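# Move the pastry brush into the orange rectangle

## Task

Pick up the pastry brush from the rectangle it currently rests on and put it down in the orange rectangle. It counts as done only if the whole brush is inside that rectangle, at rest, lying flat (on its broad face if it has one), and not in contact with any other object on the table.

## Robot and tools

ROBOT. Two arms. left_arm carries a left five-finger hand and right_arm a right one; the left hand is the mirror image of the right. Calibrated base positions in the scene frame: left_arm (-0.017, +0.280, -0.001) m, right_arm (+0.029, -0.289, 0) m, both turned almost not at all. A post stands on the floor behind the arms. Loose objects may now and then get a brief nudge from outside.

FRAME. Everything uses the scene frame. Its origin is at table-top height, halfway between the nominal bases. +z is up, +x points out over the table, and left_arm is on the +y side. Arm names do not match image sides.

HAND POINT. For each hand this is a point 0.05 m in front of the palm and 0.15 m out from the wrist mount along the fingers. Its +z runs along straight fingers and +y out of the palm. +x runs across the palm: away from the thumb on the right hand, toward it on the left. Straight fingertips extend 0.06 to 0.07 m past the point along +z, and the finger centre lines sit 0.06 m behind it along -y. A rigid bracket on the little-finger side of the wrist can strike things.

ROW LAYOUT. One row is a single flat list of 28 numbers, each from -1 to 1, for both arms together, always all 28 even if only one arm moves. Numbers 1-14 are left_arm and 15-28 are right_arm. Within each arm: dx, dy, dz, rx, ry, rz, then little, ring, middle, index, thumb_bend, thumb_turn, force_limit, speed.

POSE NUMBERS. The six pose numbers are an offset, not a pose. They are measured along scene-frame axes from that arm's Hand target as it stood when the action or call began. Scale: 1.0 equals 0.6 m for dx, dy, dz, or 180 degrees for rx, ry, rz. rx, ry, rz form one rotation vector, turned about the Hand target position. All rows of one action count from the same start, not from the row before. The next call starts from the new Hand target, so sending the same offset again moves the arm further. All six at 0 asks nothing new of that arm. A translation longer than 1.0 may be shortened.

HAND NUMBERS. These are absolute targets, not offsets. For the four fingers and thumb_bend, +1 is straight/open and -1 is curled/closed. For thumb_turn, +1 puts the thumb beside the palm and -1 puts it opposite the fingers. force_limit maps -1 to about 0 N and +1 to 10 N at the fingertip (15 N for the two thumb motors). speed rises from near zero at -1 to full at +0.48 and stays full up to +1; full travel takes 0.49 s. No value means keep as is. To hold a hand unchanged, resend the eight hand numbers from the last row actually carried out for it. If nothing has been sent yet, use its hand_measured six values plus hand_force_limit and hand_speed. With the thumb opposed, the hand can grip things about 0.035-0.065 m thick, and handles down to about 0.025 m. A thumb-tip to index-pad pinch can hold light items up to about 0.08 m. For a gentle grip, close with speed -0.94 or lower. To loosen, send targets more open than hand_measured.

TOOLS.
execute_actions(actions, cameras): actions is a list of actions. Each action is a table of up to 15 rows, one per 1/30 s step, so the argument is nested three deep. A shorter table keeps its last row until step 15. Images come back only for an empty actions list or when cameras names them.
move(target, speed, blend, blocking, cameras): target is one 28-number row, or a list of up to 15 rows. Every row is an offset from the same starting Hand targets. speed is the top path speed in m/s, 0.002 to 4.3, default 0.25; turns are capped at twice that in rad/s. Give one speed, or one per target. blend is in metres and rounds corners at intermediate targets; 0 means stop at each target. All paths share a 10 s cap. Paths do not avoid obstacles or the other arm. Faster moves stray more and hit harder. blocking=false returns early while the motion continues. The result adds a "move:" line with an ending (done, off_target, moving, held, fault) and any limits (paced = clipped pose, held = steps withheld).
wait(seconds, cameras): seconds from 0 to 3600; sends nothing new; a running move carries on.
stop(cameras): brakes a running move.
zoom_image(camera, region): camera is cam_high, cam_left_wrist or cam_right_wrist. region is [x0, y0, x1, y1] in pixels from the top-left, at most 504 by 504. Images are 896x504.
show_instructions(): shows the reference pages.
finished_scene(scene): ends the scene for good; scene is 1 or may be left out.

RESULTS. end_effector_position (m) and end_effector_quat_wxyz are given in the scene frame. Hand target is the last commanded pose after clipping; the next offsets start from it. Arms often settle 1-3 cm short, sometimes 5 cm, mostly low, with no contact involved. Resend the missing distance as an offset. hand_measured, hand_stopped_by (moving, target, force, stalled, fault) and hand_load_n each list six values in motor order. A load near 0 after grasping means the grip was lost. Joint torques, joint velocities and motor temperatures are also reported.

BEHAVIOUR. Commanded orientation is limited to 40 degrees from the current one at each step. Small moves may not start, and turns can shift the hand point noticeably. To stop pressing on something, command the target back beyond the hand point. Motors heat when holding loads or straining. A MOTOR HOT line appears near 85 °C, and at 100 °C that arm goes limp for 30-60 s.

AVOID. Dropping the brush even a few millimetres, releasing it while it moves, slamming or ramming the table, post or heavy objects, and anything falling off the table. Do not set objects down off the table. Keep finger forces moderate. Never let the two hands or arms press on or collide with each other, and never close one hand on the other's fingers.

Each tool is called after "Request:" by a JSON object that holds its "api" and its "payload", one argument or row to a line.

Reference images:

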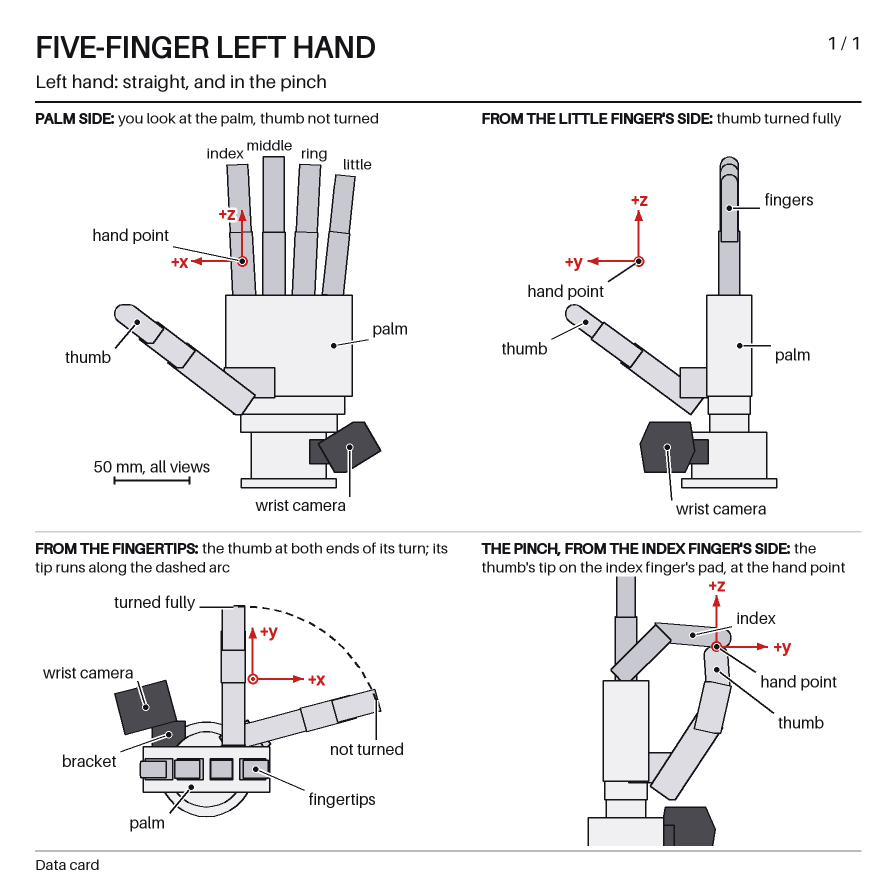

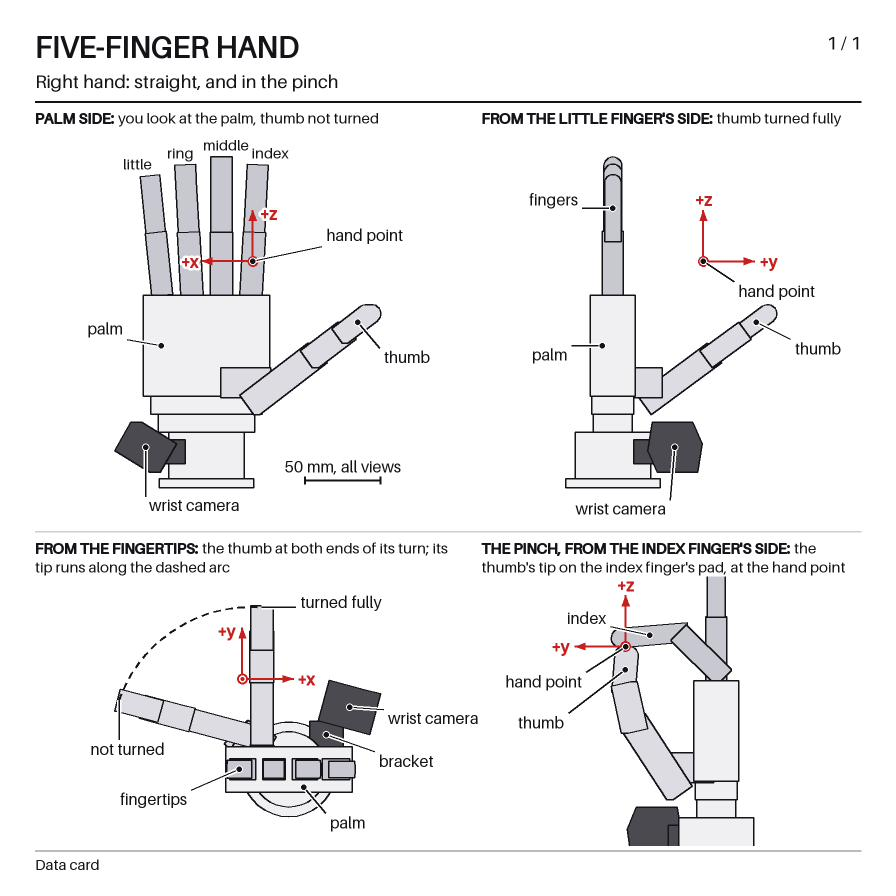

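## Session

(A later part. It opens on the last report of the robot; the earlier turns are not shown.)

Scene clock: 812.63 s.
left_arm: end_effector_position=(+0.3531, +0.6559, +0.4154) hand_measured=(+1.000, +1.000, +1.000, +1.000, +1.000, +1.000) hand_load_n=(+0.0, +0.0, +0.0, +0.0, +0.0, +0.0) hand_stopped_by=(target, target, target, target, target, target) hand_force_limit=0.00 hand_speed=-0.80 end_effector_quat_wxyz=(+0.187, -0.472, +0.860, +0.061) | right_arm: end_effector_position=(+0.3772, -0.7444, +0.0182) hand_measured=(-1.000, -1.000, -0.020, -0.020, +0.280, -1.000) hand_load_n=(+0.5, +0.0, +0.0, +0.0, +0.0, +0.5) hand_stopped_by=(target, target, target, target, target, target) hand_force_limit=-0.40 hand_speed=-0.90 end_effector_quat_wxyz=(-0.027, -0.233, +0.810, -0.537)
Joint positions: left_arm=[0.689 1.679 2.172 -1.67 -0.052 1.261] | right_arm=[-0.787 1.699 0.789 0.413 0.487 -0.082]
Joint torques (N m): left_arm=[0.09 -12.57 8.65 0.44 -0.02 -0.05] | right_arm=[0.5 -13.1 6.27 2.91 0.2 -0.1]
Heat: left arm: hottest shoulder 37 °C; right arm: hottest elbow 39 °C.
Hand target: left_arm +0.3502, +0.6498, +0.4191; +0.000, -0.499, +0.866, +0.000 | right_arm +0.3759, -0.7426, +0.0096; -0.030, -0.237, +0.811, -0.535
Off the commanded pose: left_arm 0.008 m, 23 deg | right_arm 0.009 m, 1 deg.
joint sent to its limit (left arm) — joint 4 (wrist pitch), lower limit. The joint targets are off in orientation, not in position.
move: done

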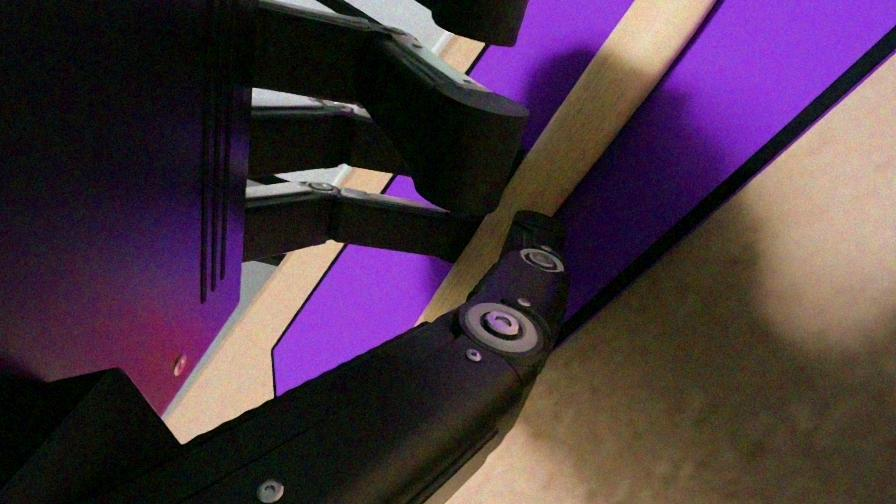

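Request:
{"api": "move", "payload": {
  "target": [0,0,0,0,0,0,1,1,1,1,1,1,0,-0.8,0,0,-0.003,0,0,0,-1,-1,-0.02,-0.02,0.22,-1,-0.4,-0.9],
  "cameras": ["cam_right_wrist"],
  "speed": 0.04
}}

Request:
{"api": "zoom_image", "payload": {
  "camera": "cam_right_wrist",
  "region": [440, 130, 620, 310]
}}

Scene clock: 817.43 s.
left_arm: end_effector_position=(+0.3531, +0.6559, +0.4154) hand_measured=(+1.000, +1.000, +1.000, +1.000, +1.000, +1.000) hand_load_n=(+0.0, +0.0, +0.0, +0.0, +0.0, +0.0) hand_stopped_by=(target, target, target, target, target, target) hand_force_limit=0.00 hand_speed=-0.80 end_effector_quat_wxyz=(+0.187, -0.472, +0.860, +0.061) | right_arm: end_effector_position=(+0.3777, -0.7450, +0.0180) hand_measured=(-1.000, -1.000, -0.020, -0.020, +0.220, -1.000) hand_load_n=(+0.0, +0.0, +0.0, +0.0, +0.0, +0.0) hand_stopped_by=(target, target, target, target, target, target) hand_force_limit=-0.40 hand_speed=-0.90 end_effector_quat_wxyz=(-0.026, -0.232, +0.809, -0.539)
Joint positions: left_arm=[0.689 1.679 2.172 -1.67 -0.052 1.261] | right_arm=[-0.787 1.702 0.789 0.419 0.487 -0.082]
Joint torques (N m): left_arm=[0.03 -12.57 8.65 0.46 -0.02 -0.06] | right_arm=[0.5 -12.98 6.19 2.88 0.19 -0.1]
Heat: left arm: hottest shoulder 37 °C; right arm: hottest elbow 39 °C.
Hand target: left_arm +0.3502, +0.6498, +0.4191; +0.000, -0.499, +0.866, +0.000 | right_arm +0.3759, -0.7426, +0.0079; -0.030, -0.237, +0.811, -0.535
Off the commanded pose: left_arm 0.008 m, 23 deg | right_arm 0.011 m, 1 deg.
joint sent to its limit (left arm) — joint 4 (wrist pitch), lower limit. The joint targets are off in orientation, not in position.
move: off_target (right_arm)

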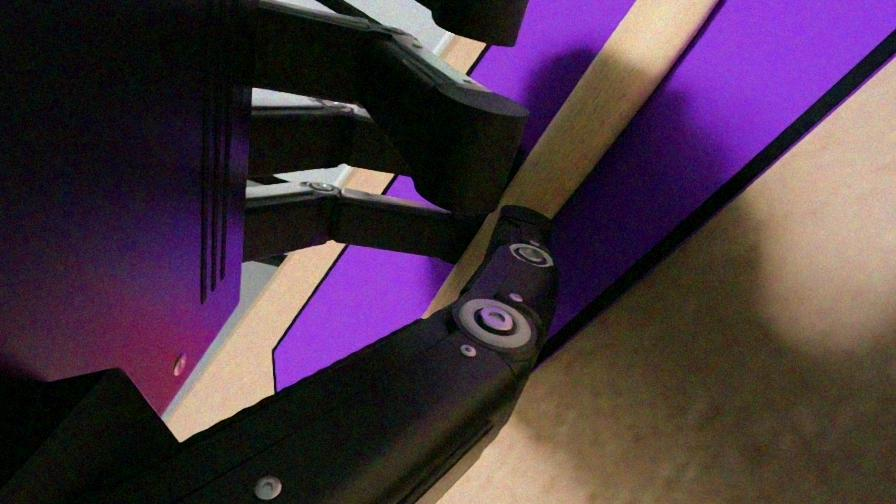

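Scaled by 2.800 from the camera's image (finer frame: 1280x720).

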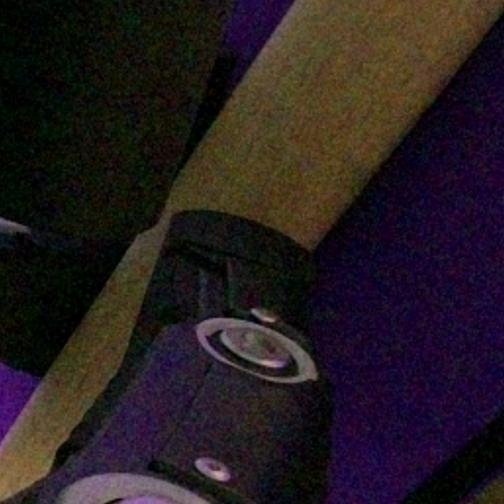

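Request:
{"api": "move", "payload": {
  "target": [0,0,0,0,0,0,1,1,1,1,1,1,0,-0.8,0,0,0,0,0,0,-1,-1,-0.02,-0.02,0.36,-1,-0.4,-0.9],
  "cameras": [],
  "speed": 0.04
}}

Scene clock: 827.33 s.
left_arm: end_effector_position=(+0.3531, +0.6559, +0.4154) hand_measured=(+1.000, +1.000, +1.000, +1.000, +1.000, +1.000) hand_load_n=(+0.0, +0.0, +0.0, +0.5, +0.0, +0.0) hand_stopped_by=(target, target, target, target, target, target) hand_force_limit=0.00 hand_speed=-0.80 end_effector_quat_wxyz=(+0.187, -0.472, +0.860, +0.061) | right_arm: end_effector_position=(+0.3777, -0.7450, +0.0181) hand_measured=(-1.000, -1.000, -0.020, -0.020, +0.360, -1.000) hand_load_n=(+0.0, +0.5, +0.0, +0.0, +0.0, +0.5) hand_stopped_by=(target, target, target, target, target, target) hand_force_limit=-0.40 hand_speed=-0.90 end_effector_quat_wxyz=(-0.026, -0.232, +0.809, -0.539)
Joint positions: left_arm=[0.689 1.679 2.172 -1.67 -0.052 1.261] | right_arm=[-0.787 1.702 0.789 0.42 0.487 -0.082]
Joint torques (N m): left_arm=[0.09 -12.57 8.65 0.46 -0.02 -0.05] | right_arm=[0.56 -12.92 6.17 2.88 0.19 -0.1]
Heat: left arm: hottest shoulder 37 °C; right arm: hottest elbow 38 °C.
Hand target: left_arm +0.3502, +0.6498, +0.4191; +0.000, -0.499, +0.866, +0.000 | right_arm +0.3760, -0.7426, +0.0080; -0.030, -0.237, +0.811, -0.535
Off the commanded pose: left_arm 0.008 m, 23 deg | right_arm 0.011 m, 1 deg.
joint sent to its limit (left arm) — joint 4 (wrist pitch), lower limit. The joint targets are off in orientation, not in position.
move: done

Request:
{"api": "move", "payload": {
  "target": [0,0,0,0,0,0,1,1,1,1,1,1,0,-0.8,0,0,0,0,0,0,-1,-1,-0.02,-0.02,0.45,-1,-0.4,-0.9],
  "cameras": [],
  "speed": 0.04
}}

Request:
{"api": "move", "payload": {
  "target": [0,0,0,0,0,0,1,1,1,1,1,1,0,-0.8,0,0,0,0,0,0,-1,-1,-0.02,-0.02,0.55,-1,-0.4,-0.9],
  "cameras": ["cam_right_wrist"],
  "speed": 0.04
}}

Scene clock: 831.73 s.
left_arm: end_effector_position=(+0.3531, +0.6559, +0.4154) hand_measured=(+1.000, +1.000, +1.000, +1.000, +1.000, +1.000) hand_load_n=(+0.0, +0.0, +0.0, -0.5, +0.0, +0.0) hand_stopped_by=(target, target, target, target, target, target) hand_force_limit=0.00 hand_speed=-0.80 end_effector_quat_wxyz=(+0.187, -0.472, +0.860, +0.061) | right_arm: end_effector_position=(+0.3777, -0.7450, +0.0181) hand_measured=(-1.000, -1.000, -0.020, -0.020, +0.450, -1.000) hand_load_n=(+0.0, +0.0, +0.0, +0.0, +0.0, +0.0) hand_stopped_by=(target, target, target, target, target, target) hand_force_limit=-0.40 hand_speed=-0.90 end_effector_quat_wxyz=(-0.026, -0.232, +0.809, -0.539)
Joint positions: left_arm=[0.689 1.679 2.172 -1.67 -0.052 1.261] | right_arm=[-0.787 1.702 0.789 0.42 0.487 -0.082]
Joint torques (N m): left_arm=[0.03 -12.57 8.65 0.46 -0.02 -0.05] | right_arm=[0.56 -12.92 6.17 2.89 0.19 -0.1]
Heat: left arm: hottest shoulder 37 °C; right arm: hottest elbow 38 °C.
Hand target: left_arm +0.3502, +0.6498, +0.4191; +0.000, -0.499, +0.866, +0.000 | right_arm +0.3760, -0.7426, +0.0080; -0.030, -0.237, +0.811, -0.535
Off the commanded pose: left_arm 0.008 m, 23 deg | right_arm 0.011 m, 1 deg.
joint sent to its limit (left arm) — joint 4 (wrist pitch), lower limit. The joint targets are off in orientation, not in position.
move: done

Scene clock: 832.67 s.
left_arm: end_effector_position=(+0.3531, +0.6559, +0.4154) hand_measured=(+1.000, +1.000, +1.000, +1.000, +1.000, +1.000) hand_load_n=(+0.0, +0.0, +0.0, +0.0, +0.0, +0.0) hand_stopped_by=(target, target, target, target, target, target) hand_force_limit=0.00 hand_speed=-0.80 end_effector_quat_wxyz=(+0.187, -0.472, +0.860, +0.061) | right_arm: end_effector_position=(+0.3785, -0.7458, +0.0194) hand_measured=(-1.000, -1.000, -0.020, -0.020, +0.548, -1.000) hand_load_n=(+0.0, +0.0, +0.0, +0.0, -1.5, -0.5) hand_stopped_by=(target, target, target, target, target, target) hand_force_limit=-0.40 hand_speed=-0.90 end_effector_quat_wxyz=(-0.025, -0.231, +0.808, -0.541)
Joint positions: left_arm=[0.689 1.679 2.172 -1.67 -0.052 1.261] | right_arm=[-0.787 1.702 0.789 0.426 0.487 -0.082]
Joint torques (N m): left_arm=[0.03 -12.57 8.65 0.46 -0.02 -0.05] | right_arm=[0.5 -12.98 6.17 2.66 0.18 -0.1]
Heat: left arm: hottest shoulder 37 °C; right arm: hottest elbow 38 °C.
Hand target: left_arm +0.3502, +0.6498, +0.4191; +0.000, -0.499, +0.866, +0.000 | right_arm +0.3760, -0.7426, +0.0079; -0.030, -0.237, +0.811, -0.535
Off the commanded pose: left_arm 0.008 m, 23 deg | right_arm 0.012 m, 1 deg.
joint sent to its limit (left arm) — joint 4 (wrist pitch), lower limit. The joint targets are off in orientation, not in position.
move: done

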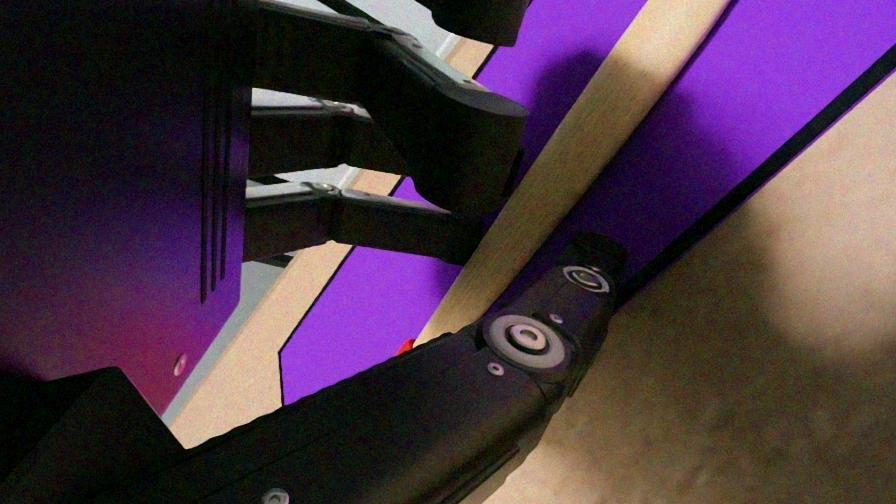

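Request:
{"api": "move", "payload": {
  "target": [
    [0,0,0,0,0,0,1,1,1,1,1,1,0,-0.8,0,0.01,0.05,0,0,0,-1,-1,0.3,0.3,0.5,-1,-0.4,-0.3],
    [0,0,0,0,0,0,1,1,1,1,1,1,0,-0.8,0,0.03,0.08,-0.0644,-0.0427,0.0209,-1,-1,0.3,0.3,0.13,-1,-0.4,-0.3]
  ],
  "cameras": ["cam_right_wrist","cam_high"],
  "speed": 0.06
}}

Request:
{"api": "zoom_image", "payload": {
  "camera": "cam_high",
  "region": [330, 80, 430, 160]
}}

Scene clock: 869.03 s.
left_arm: end_effector_position=(+0.3531, +0.6559, +0.4154) hand_measured=(+1.000, +1.000, +1.000, +1.000, +1.000, +1.000) hand_load_n=(+0.0, +0.0, +0.0, +0.0, +0.5, +0.0) hand_stopped_by=(target, target, target, target, target, target) hand_force_limit=0.00 hand_speed=-0.80 end_effector_quat_wxyz=(+0.187, -0.472, +0.860, +0.061) | right_arm: end_effector_position=(+0.3718, -0.7266, +0.0504) hand_measured=(-1.000, -1.000, +0.300, +0.300, +0.130, -1.000) hand_load_n=(+0.0, +0.0, +0.0, +0.0, +0.0, +0.0) hand_stopped_by=(target, target, target, target, target, target) hand_force_limit=-0.40 hand_speed=-0.30 end_effector_quat_wxyz=(+0.014, -0.220, +0.751, -0.622)
Joint positions: left_arm=[0.689 1.679 2.172 -1.67 -0.052 1.261] | right_arm=[-0.772 1.649 0.628 0.766 0.467 -0.146]
Joint torques (N m): left_arm=[0.09 -12.57 8.65 0.46 -0.02 -0.06] | right_arm=[1.08 -13.39 5.81 3.18 -0.02 -0.13]
Heat: left arm: hottest shoulder 37 °C; right arm: hottest elbow 38 °C.
Hand target: left_arm +0.3502, +0.6498, +0.4191; +0.000, -0.499, +0.866, +0.000 | right_arm +0.3759, -0.7246, +0.0559; +0.018, -0.223, +0.744, -0.629
Off the commanded pose: left_arm 0.008 m, 23 deg | right_arm 0.007 m, 1 deg.
joint sent to its limit (left arm) — joint 4 (wrist pitch), lower limit. The joint targets are off in orientation, not in position.
move: done
Images, in order (width x height): cam_high 896x504, cam_right_wrist 896x504.

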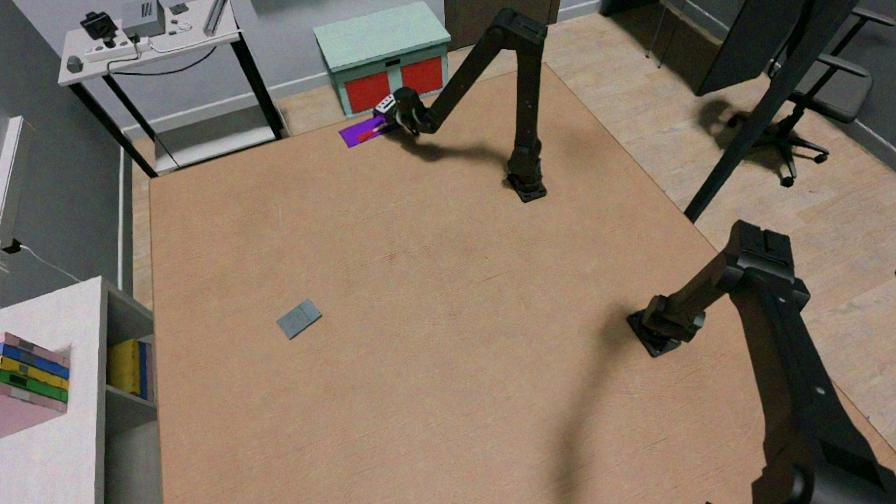

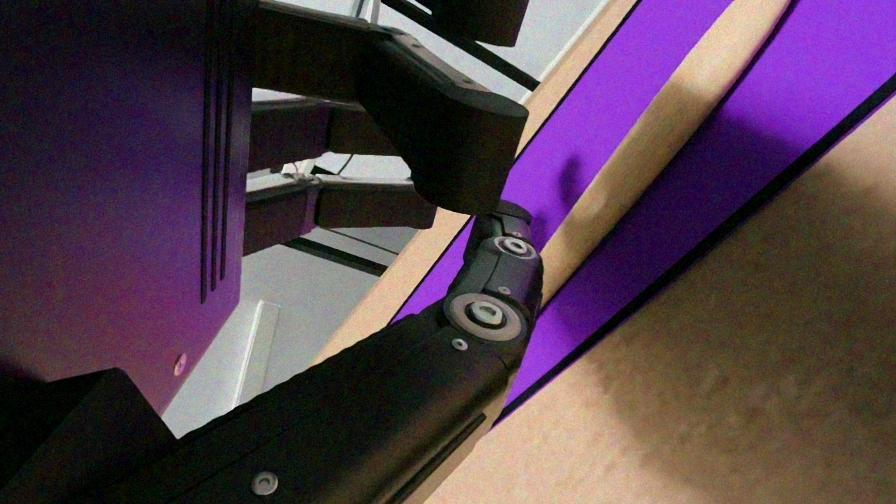

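Scaled by 5.040 from the camera's image (finer frame: 1280x720).

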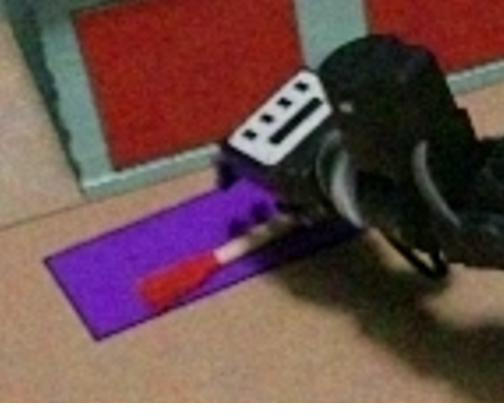

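Request:
{"api": "move", "payload": {
  "target": [0,0,0,0,0,0,1,1,1,1,1,1,0,-0.8,0.0035,-0.0157,-0.04,0,0,0,-1,-1,0.3,0.3,0.13,-1,-0.4,-0.3],
  "cameras": ["cam_right_wrist"],
  "speed": 0.05
}}

Scene clock: 884.30 s.
left_arm: end_effector_position=(+0.3531, +0.6559, +0.4154) hand_measured=(+1.000, +1.000, +1.000, +1.000, +1.000, +1.000) hand_load_n=(+0.0, +0.0, +0.0, +0.0, +0.0, +0.0) hand_stopped_by=(target, target, target, target, target, target) hand_force_limit=0.00 hand_speed=-0.80 end_effector_quat_wxyz=(+0.187, -0.472, +0.860, +0.061) | right_arm: end_effector_position=(+0.3758, -0.7277, +0.0285) hand_measured=(-1.000, -1.000, +0.300, +0.300, +0.130, -1.000) hand_load_n=(+0.0, +0.0, +0.0, +0.0, +0.0, +0.0) hand_stopped_by=(target, target, target, target, target, target) hand_force_limit=-0.40 hand_speed=-0.30 end_effector_quat_wxyz=(+0.018, -0.225, +0.750, -0.622)
Joint positions: left_arm=[0.689 1.679 2.172 -1.67 -0.052 1.261] | right_arm=[-0.772 1.723 0.628 0.841 0.455 -0.149]
Joint torques (N m): left_arm=[0.09 -12.57 8.65 0.46 -0.02 -0.06] | right_arm=[0.03 -12.57 6.39 3.26 -0.03 -0.12]
Heat: left arm: hottest shoulder 37 °C; right arm: hottest elbow 37 °C.
Hand target: left_arm +0.3502, +0.6498, +0.4191; +0.000, -0.499, +0.866, +0.000 | right_arm +0.3780, -0.7341, +0.0319; +0.018, -0.223, +0.744, -0.629
Off the commanded pose: left_arm 0.008 m, 23 deg | right_arm 0.008 m, 1 deg.
joint sent to its limit (left arm) — joint 4 (wrist pitch), lower limit. The joint targets are off in orientation, not in position.
move: done

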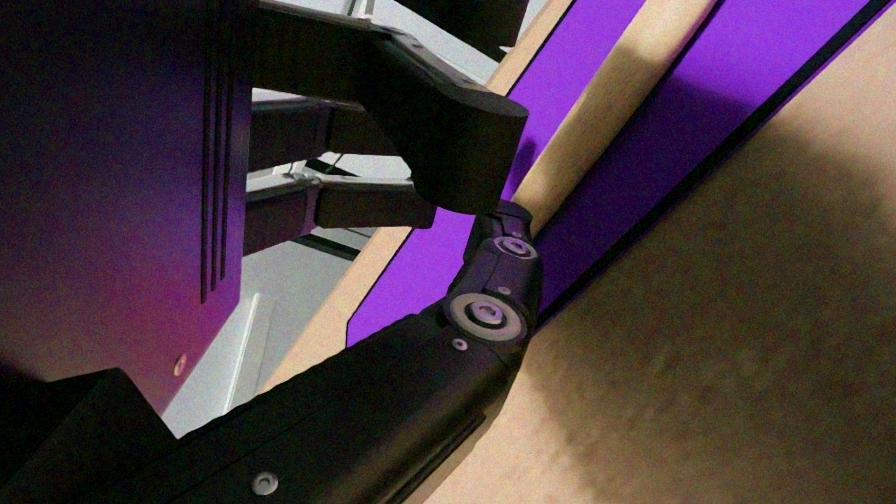

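Request:
{"api": "move", "payload": {
  "target": [0,0,0,0,0,0,1,1,1,1,1,1,0,-0.8,-0.002,-0.015,-0.012,0,0,0,-1,-1,0.3,0.3,0.13,-1,-0.4,-0.3],
  "cameras": ["cam_right_wrist"],
  "speed": 0.05
}}

Scene clock: 887.77 s.
left_arm: end_effector_position=(+0.3531, +0.6559, +0.4154) hand_measured=(+1.000, +1.000, +1.000, +1.000, +1.000, +1.000) hand_load_n=(+0.0, +0.0, +0.0, +0.0, +0.0, +0.0) hand_stopped_by=(target, target, target, target, target, target) hand_force_limit=0.00 hand_speed=-0.80 end_effector_quat_wxyz=(+0.187, -0.472, +0.860, +0.061) | right_arm: end_effector_position=(+0.3710, -0.7310, +0.0160) hand_measured=(-1.000, -1.000, +0.300, +0.300, +0.130, -1.000) hand_load_n=(+0.0, +0.0, +0.0, +0.0, +0.0, +0.0) hand_stopped_by=(target, target, target, target, target, target) hand_force_limit=-0.40 hand_speed=-0.30 end_effector_quat_wxyz=(+0.016, -0.228, +0.753, -0.617)
Joint positions: left_arm=[0.689 1.679 2.172 -1.67 -0.052 1.261] | right_arm=[-0.787 1.754 0.628 0.861 0.437 -0.153]
Joint torques (N m): left_arm=[0.09 -12.57 8.65 0.46 -0.02 -0.06] | right_arm=[-0.15 -12.75 7.23 3.14 -0.03 -0.11]
Heat: left arm: hottest shoulder 37 °C; right arm: hottest elbow 37 °C.
Hand target: left_arm +0.3502, +0.6498, +0.4191; +0.000, -0.499, +0.866, +0.000 | right_arm +0.3768, -0.7431, +0.0247; +0.018, -0.223, +0.744, -0.629
Off the commanded pose: left_arm 0.008 m, 23 deg | right_arm 0.016 m, 2 deg.
joint sent to its limit (left arm) — joint 4 (wrist pitch), lower limit. The joint targets are off in orientation, not in position.
move: off_target (right_arm)

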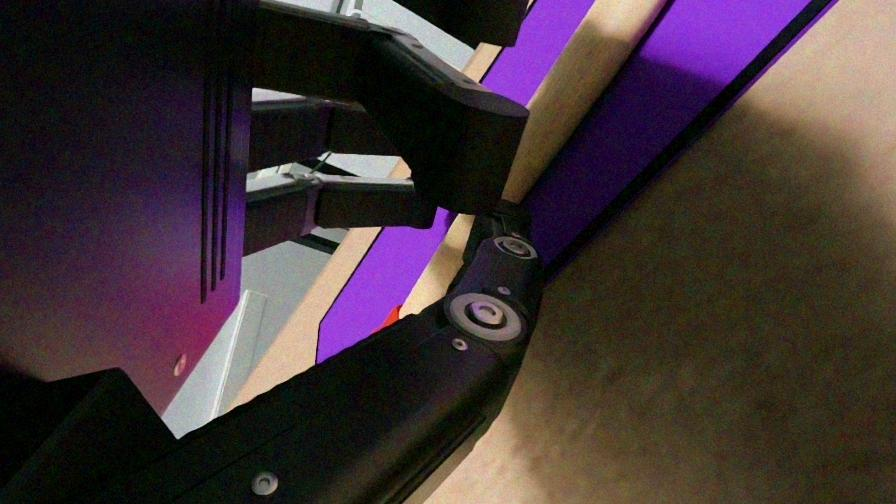

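Request:
{"api": "move", "payload": {
  "target": [0,0,0,0,0,0,1,1,1,1,1,1,0,-0.8,0.002,-0.008,0.0,0,0,0,-1,-1,0.3,0.3,0.13,-1,-0.4,-0.3],
  "cameras": ["cam_right_wrist"],
  "speed": 0.05
}}

Scene clock: 892.67 s.
left_arm: end_effector_position=(+0.3531, +0.6559, +0.4154) hand_measured=(+1.000, +1.000, +1.000, +1.000, +1.000, +1.000) hand_load_n=(+0.0, +0.0, +0.0, +0.0, +0.0, +0.0) hand_stopped_by=(target, target, target, target, target, target) hand_force_limit=0.00 hand_speed=-0.80 end_effector_quat_wxyz=(+0.187, -0.472, +0.860, +0.061) | right_arm: end_effector_position=(+0.3695, -0.7320, +0.0142) hand_measured=(-1.000, -1.000, +0.300, +0.300, +0.130, -1.000) hand_load_n=(+0.0, +0.0, +0.0, -0.5, +0.0, +0.0) hand_stopped_by=(target, target, target, target, target, target) hand_force_limit=-0.40 hand_speed=-0.30 end_effector_quat_wxyz=(+0.016, -0.229, +0.753, -0.616)
Joint positions: left_arm=[0.689 1.679 2.172 -1.67 -0.052 1.261] | right_arm=[-0.792 1.757 0.628 0.861 0.431 -0.155]
Joint torques (N m): left_arm=[0.09 -12.57 8.64 0.46 -0.02 -0.06] | right_arm=[-0.26 -12.45 8.1 3.02 -0.01 -0.12]
Heat: left arm: hottest shoulder 37 °C; right arm: hottest elbow 37 °C.
Hand target: left_arm +0.3502, +0.6498, +0.4191; +0.000, -0.499, +0.866, +0.000 | right_arm +0.3781, -0.7477, +0.0246; +0.018, -0.223, +0.744, -0.629
Off the commanded pose: left_arm 0.008 m, 23 deg | right_arm 0.021 m, 2 deg.
joint sent to its limit (left arm) — joint 4 (wrist pitch), lower limit. The joint targets are off in orientation, not in position.
move: off_target (right_arm)

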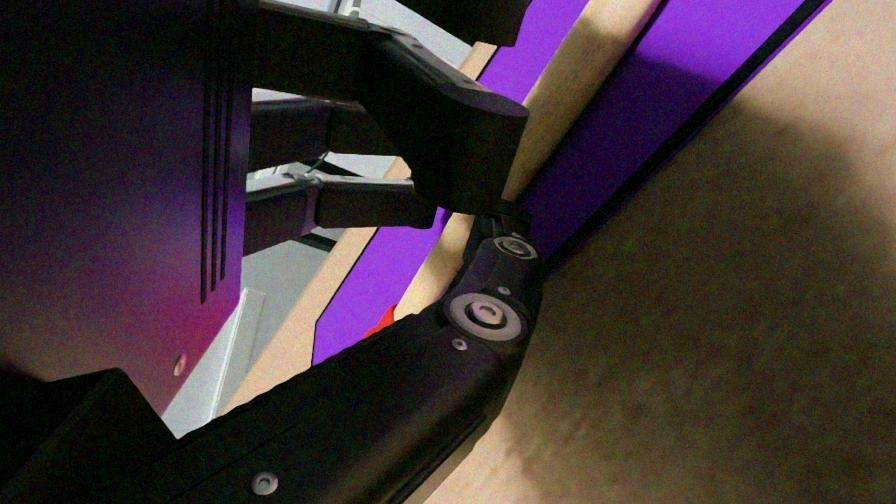

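Request:
{"api": "move", "payload": {
  "target": [0,0,0,0,0,0,1,1,1,1,1,1,0,-0.8,0.006,-0.012,0.0,0,0,0,-1,-1,0.3,0.3,0.13,-1,-0.4,-0.3],
  "cameras": [],
  "speed": 0.08
}}

Scene clock: 895.97 s.
left_arm: end_effector_position=(+0.3531, +0.6559, +0.4154) hand_measured=(+1.000, +1.000, +1.000, +1.000, +1.000, +1.000) hand_load_n=(+0.0, +0.0, +0.0, +0.0, +0.0, +0.0) hand_stopped_by=(target, target, target, target, target, target) hand_force_limit=0.00 hand_speed=-0.80 end_effector_quat_wxyz=(+0.187, -0.472, +0.860, +0.061) | right_arm: end_effector_position=(+0.3744, -0.7407, +0.0172) hand_measured=(-1.000, -1.000, +0.300, +0.300, +0.130, -1.000) hand_load_n=(+0.0, +0.0, +0.0, +0.0, +0.0, +0.0) hand_stopped_by=(target, target, target, target, target, target) hand_force_limit=-0.40 hand_speed=-0.30 end_effector_quat_wxyz=(+0.018, -0.227, +0.751, -0.620)
Joint positions: left_arm=[0.689 1.679 2.172 -1.67 -0.052 1.261] | right_arm=[-0.798 1.769 0.652 0.861 0.426 -0.157]
Joint torques (N m): left_arm=[0.09 -12.57 8.65 0.46 -0.02 -0.06] | right_arm=[-0.21 -12.81 8.12 2.7 -0.04 -0.12]
Heat: left arm: hottest shoulder 37 °C; right arm: hottest elbow 37 °C.
Hand target: left_arm +0.3502, +0.6498, +0.4191; +0.000, -0.499, +0.866, +0.000 | right_arm +0.3817, -0.7551, +0.0246; +0.018, -0.223, +0.744, -0.629
Off the commanded pose: left_arm 0.008 m, 23 deg | right_arm 0.018 m, 1 deg.
joint sent to its limit (left arm) — joint 4 (wrist pitch), lower limit. The joint targets are off in orientation, not in position.
move: off_target (right_arm)

Request:
{"api": "move", "payload": {
  "target": [0,0,0,0,0,0,1,1,1,1,1,1,0,-0.8,-0.001,0.002,-0.008,0,0,0,-1,-1,0.3,0.3,0.13,-1,-0.4,-0.3],
  "cameras": ["cam_right_wrist"],
  "speed": 0.05
}}

Request:
{"api": "zoom_image", "payload": {
  "camera": "cam_right_wrist",
  "region": [390, 60, 750, 400]
}}

Scene clock: 900.17 s.
left_arm: end_effector_position=(+0.3531, +0.6559, +0.4154) hand_measured=(+1.000, +1.000, +1.000, +1.000, +1.000, +1.000) hand_load_n=(+0.0, +0.0, +0.0, +0.0, +0.0, +0.0) hand_stopped_by=(target, target, target, target, target, target) hand_force_limit=0.00 hand_speed=-0.80 end_effector_quat_wxyz=(+0.187, -0.472, +0.860, +0.061) | right_arm: end_effector_position=(+0.3735, -0.7397, +0.0098) hand_measured=(-1.000, -1.000, +0.300, +0.300, +0.130, -1.000) hand_load_n=(+0.5, +0.0, +0.0, +0.0, +0.0, +0.5) hand_stopped_by=(target, target, target, target, target, target) hand_force_limit=-0.40 hand_speed=-0.30 end_effector_quat_wxyz=(+0.016, -0.230, +0.754, -0.616)
Joint positions: left_arm=[0.689 1.679 2.172 -1.67 -0.052 1.261] | right_arm=[-0.798 1.784 0.652 0.864 0.426 -0.157]
Joint torques (N m): left_arm=[0.03 -12.57 8.65 0.46 -0.02 -0.06] | right_arm=[-0.15 -12.98 7.65 3.15 0.01 -0.13]
Heat: left arm: hottest shoulder 37 °C; right arm: hottest elbow 37 °C.
Hand target: left_arm +0.3502, +0.6498, +0.4191; +0.000, -0.499, +0.866, +0.000 | right_arm +0.3812, -0.7539, +0.0200; +0.018, -0.223, +0.744, -0.629
Off the commanded pose: left_arm 0.008 m, 23 deg | right_arm 0.019 m, 2 deg.
joint sent to its limit (left arm) — joint 4 (wrist pitch), lower limit. The joint targets are off in orientation, not in position.
move: off_target (right_arm)

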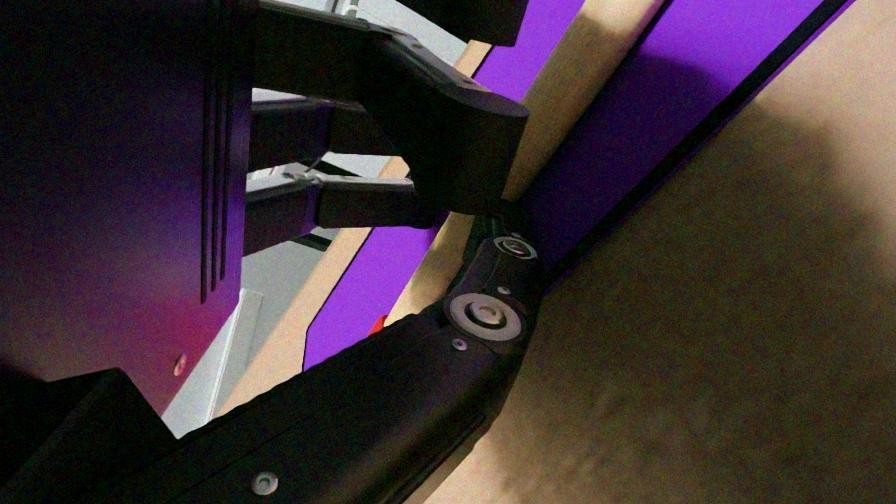

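Scaled by 1.400 from the camera's image (finer frame: 1280x720).

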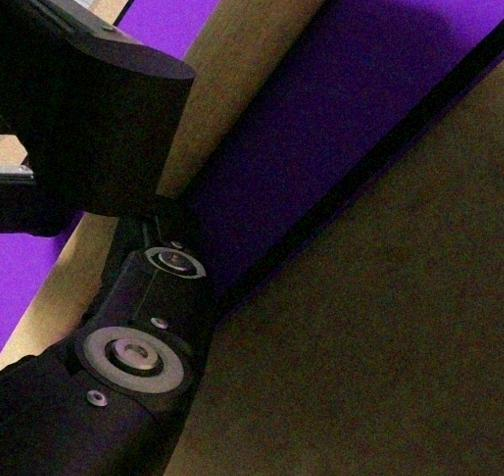

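Request:
{"api": "move", "payload": {
  "target": [0,0,0,0,0,0,1,1,1,1,1,1,0,-0.8,0,0,0.002,0,0,0,-1,-1,0.05,0.05,0.13,-1,-0.4,-0.9],
  "cameras": ["cam_right_wrist"],
  "speed": 0.05
}}

Request:
{"api": "zoom_image", "payload": {
  "camera": "cam_right_wrist",
  "region": [390, 60, 750, 400]
}}

Scene clock: 905.30 s.
left_arm: end_effector_position=(+0.3531, +0.6559, +0.4154) hand_measured=(+1.000, +1.000, +1.000, +1.000, +1.000, +1.000) hand_load_n=(+0.0, +0.0, +0.0, +0.0, +0.0, +0.0) hand_stopped_by=(target, target, target, target, target, target) hand_force_limit=0.00 hand_speed=-0.80 end_effector_quat_wxyz=(+0.187, -0.472, +0.860, +0.061) | right_arm: end_effector_position=(+0.3757, -0.7420, +0.0130) hand_measured=(-1.000, -1.000, +0.050, +0.050, +0.130, -1.000) hand_load_n=(+0.0, +0.0, +0.0, +0.5, +0.0, +0.0) hand_stopped_by=(target, target, target, target, target, target) hand_force_limit=-0.40 hand_speed=-0.90 end_effector_quat_wxyz=(+0.018, -0.228, +0.751, -0.619)
Joint positions: left_arm=[0.689 1.679 2.172 -1.67 -0.052 1.261] | right_arm=[-0.798 1.784 0.657 0.868 0.426 -0.157]
Joint torques (N m): left_arm=[0.09 -12.57 8.65 0.46 -0.02 -0.06] | right_arm=[-0.15 -13.33 7.32 2.91 0 -0.13]
Heat: left arm: hottest shoulder 37 °C; right arm: hottest elbow 37 °C.
Hand target: left_arm +0.3502, +0.6498, +0.4191; +0.000, -0.499, +0.866, +0.000 | right_arm +0.3811, -0.7538, +0.0211; +0.018, -0.223, +0.744, -0.629
Off the commanded pose: left_arm 0.008 m, 23 deg | right_arm 0.015 m, 1 deg.
joint sent to its limit (left arm) — joint 4 (wrist pitch), lower limit. The joint targets are off in orientation, not in position.
move: off_target (right_arm)

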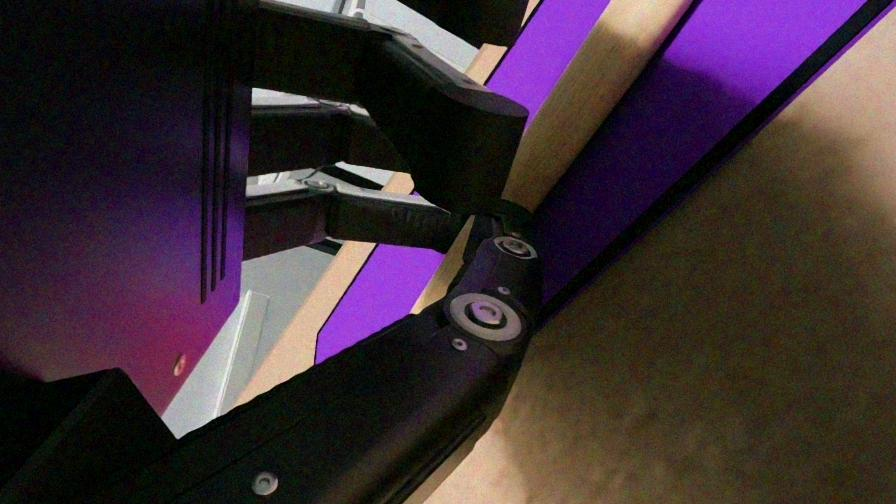

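Scaled by 1.400 from the camera's image (finer frame: 1280x720).

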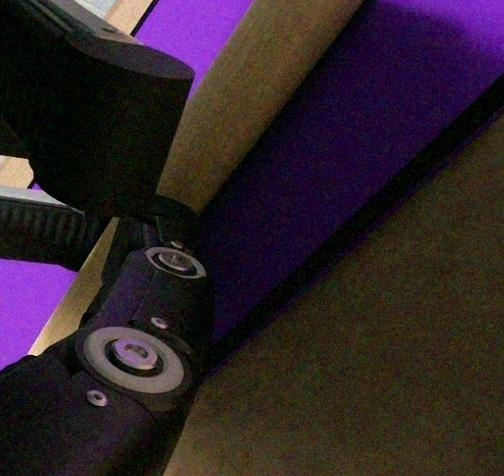

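Request:
{"api": "move", "payload": {
  "target": [
    [0,0,0,0,0,0,1,1,1,1,1,1,0,-0.8,0,0,-0.009,0,0,0,-1,-1,0.05,0.05,0.13,-1,-0.4,-0.9],
    [0,0,0,0,0,0,1,1,1,1,1,1,0,-0.8,0,0,-0.0085,0,0,0,-1,-1,-0.3,-0.3,0.13,-1,-0.4,-0.93]
  ],
  "cameras": ["cam_right_wrist","cam_high"],
  "speed": 0.05
}}

Request:
{"api": "zoom_image", "payload": {
  "camera": "cam_right_wrist",
  "region": [390, 60, 750, 400]
}}

Scene clock: 914.00 s.
left_arm: end_effector_position=(+0.3531, +0.6559, +0.4154) hand_measured=(+1.000, +1.000, +1.000, +1.000, +1.000, +1.000) hand_load_n=(+0.0, +0.0, +0.0, +0.0, +0.0, +0.0) hand_stopped_by=(target, target, target, target, target, target) hand_force_limit=0.00 hand_speed=-0.80 end_effector_quat_wxyz=(+0.187, -0.472, +0.860, +0.061) | right_arm: end_effector_position=(+0.3767, -0.7431, +0.0139) hand_measured=(-1.000, -1.000, -0.060, -0.054, +0.130, -1.000) hand_load_n=(+0.0, +0.0, +4.5, +3.0, +2.5, +0.0) hand_stopped_by=(target, target, force, force, target, target) hand_force_limit=-0.40 hand_speed=-0.93 end_effector_quat_wxyz=(+0.020, -0.225, +0.749, -0.623)
Joint positions: left_arm=[0.689 1.679 2.172 -1.67 -0.052 1.261] | right_arm=[-0.798 1.789 0.657 0.885 0.426 -0.157]
Joint torques (N m): left_arm=[0.03 -12.57 8.65 0.47 -0.02 -0.06] | right_arm=[-0.15 -12.45 7.25 2.86 -0.01 -0.13]
Heat: left arm: hottest shoulder 37 °C; right arm: hottest elbow 37 °C.
Hand target: left_arm +0.3502, +0.6498, +0.4191; +0.000, -0.499, +0.866, +0.000 | right_arm +0.3811, -0.7538, +0.0160; +0.018, -0.223, +0.744, -0.629
Off the commanded pose: left_arm 0.008 m, 23 deg | right_arm 0.012 m, 1 deg.
joint sent to its limit (left arm) — joint 4 (wrist pitch), lower limit. The joint targets are off in orientation, not in position.
move: off_target (right_arm); target 2's new numbers were sent with right_arm's hand 0.012 m and 1 deg from that target
Images, in order (width x height): cam_high 896x504, cam_right_wrist 896x504.

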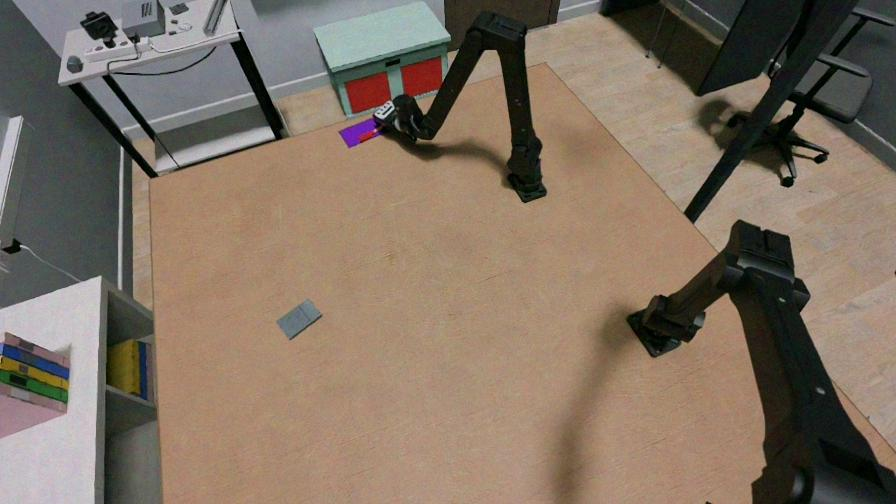

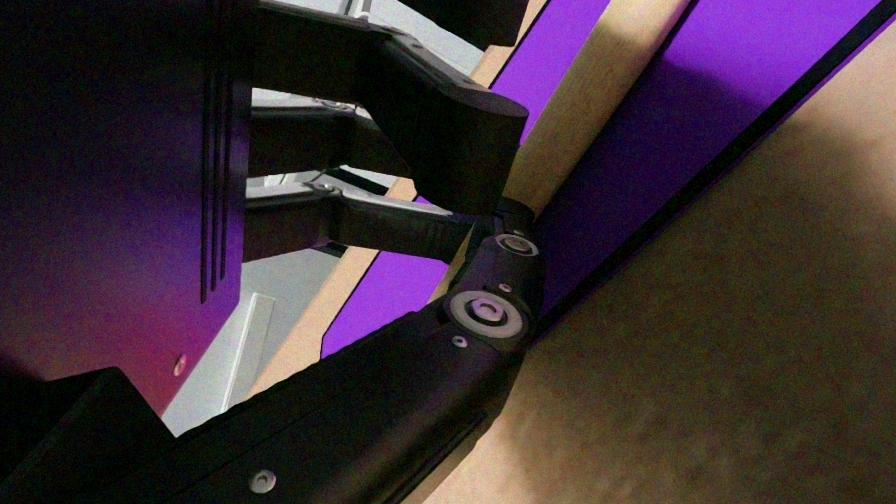

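Scaled by 1.400 from the camera's image (finer frame: 1280x720).

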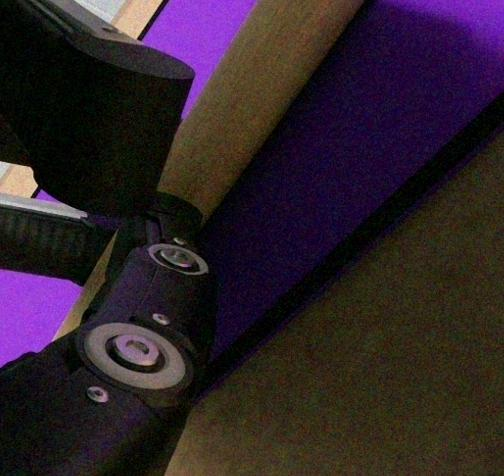

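Request:
{"api": "move", "payload": {
  "target": [0,0,0,0,0,0,1,1,1,1,1,1,0,-0.8,0,0,0.06,0,0,0,-1,-1,-0.3,-0.3,0.13,-1,-0.4,-0.93],
  "cameras": ["cam_right_wrist","cam_high"],
  "speed": 0.04
}}

Request:
{"api": "zoom_image", "payload": {
  "camera": "cam_high",
  "region": [330, 80, 430, 160]
}}

Scene clock: 918.63 s.
left_arm: end_effector_position=(+0.3531, +0.6559, +0.4154) hand_measured=(+1.000, +1.000, +1.000, +1.000, +1.000, +1.000) hand_load_n=(+0.0, +0.0, +0.0, +0.0, +0.0, +0.5) hand_stopped_by=(target, target, target, target, target, target) hand_force_limit=0.00 hand_speed=-0.80 end_effector_quat_wxyz=(+0.187, -0.472, +0.860, +0.061) | right_arm: end_effector_position=(+0.3735, -0.7397, +0.0296) hand_measured=(-1.000, -1.000, -0.060, -0.054, +0.130, -1.000) hand_load_n=(+0.0, +0.0, +4.0, +2.5, +3.5, +0.0) hand_stopped_by=(target, target, force, force, target, target) hand_force_limit=-0.40 hand_speed=-0.93 end_effector_quat_wxyz=(+0.014, -0.231, +0.755, -0.613)
Joint positions: left_arm=[0.689 1.679 2.172 -1.67 -0.052 1.261] | right_arm=[-0.798 1.718 0.658 0.784 0.426 -0.157]
Joint torques (N m): left_arm=[0.09 -12.57 8.65 0.46 -0.02 -0.06] | right_arm=[-0.09 -15.33 8.25 2.37 0.01 -0.12]
Heat: left arm: hottest shoulder 37 °C; right arm: hottest elbow 37 °C.
Hand target: left_arm +0.3502, +0.6498, +0.4191; +0.000, -0.499, +0.866, +0.000 | right_arm +0.3811, -0.7538, +0.0519; +0.018, -0.223, +0.745, -0.629
Off the commanded pose: left_arm 0.008 m, 23 deg | right_arm 0.028 m, 2 deg.
joint sent to its limit (left arm) — joint 4 (wrist pitch), lower limit. The joint targets are off in orientation, not in position.
move: off_target (right_arm)
Images, in order (width x height): cam_high 896x504, cam_right_wrist 896x504.

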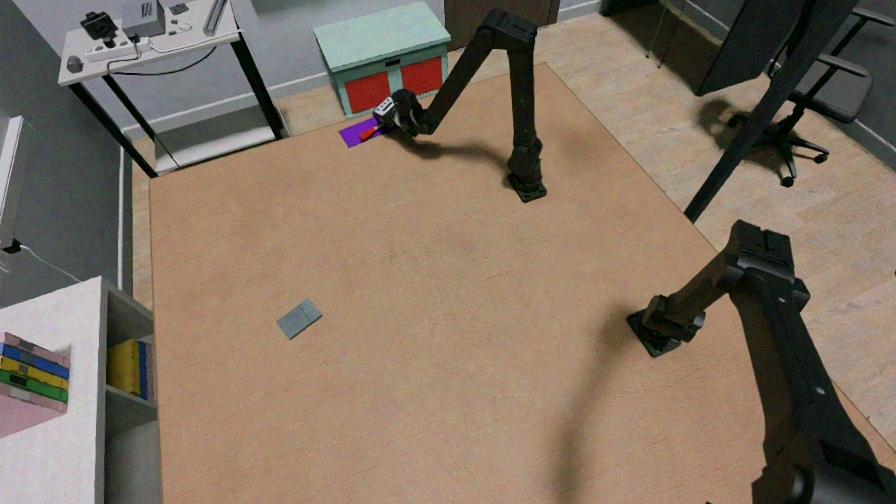

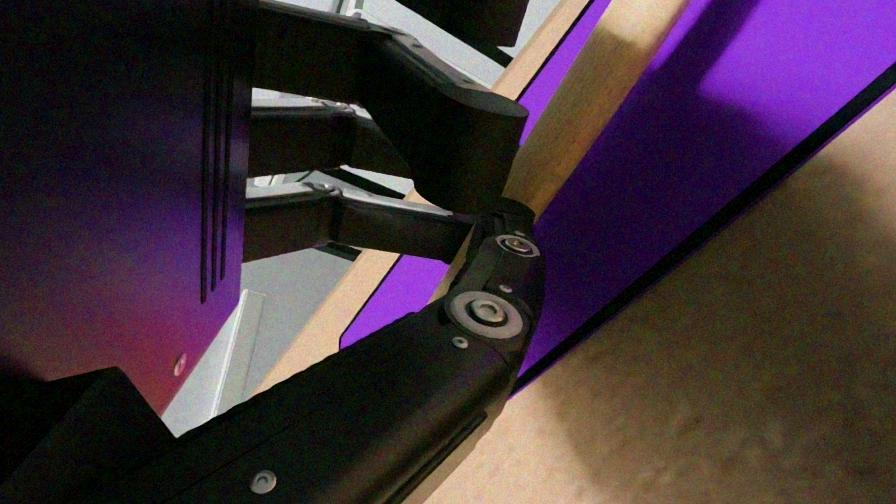

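Scaled by 5.040 from the camera's image (finer frame: 1280x720).

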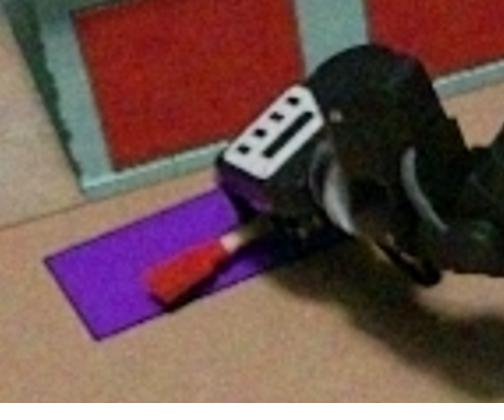

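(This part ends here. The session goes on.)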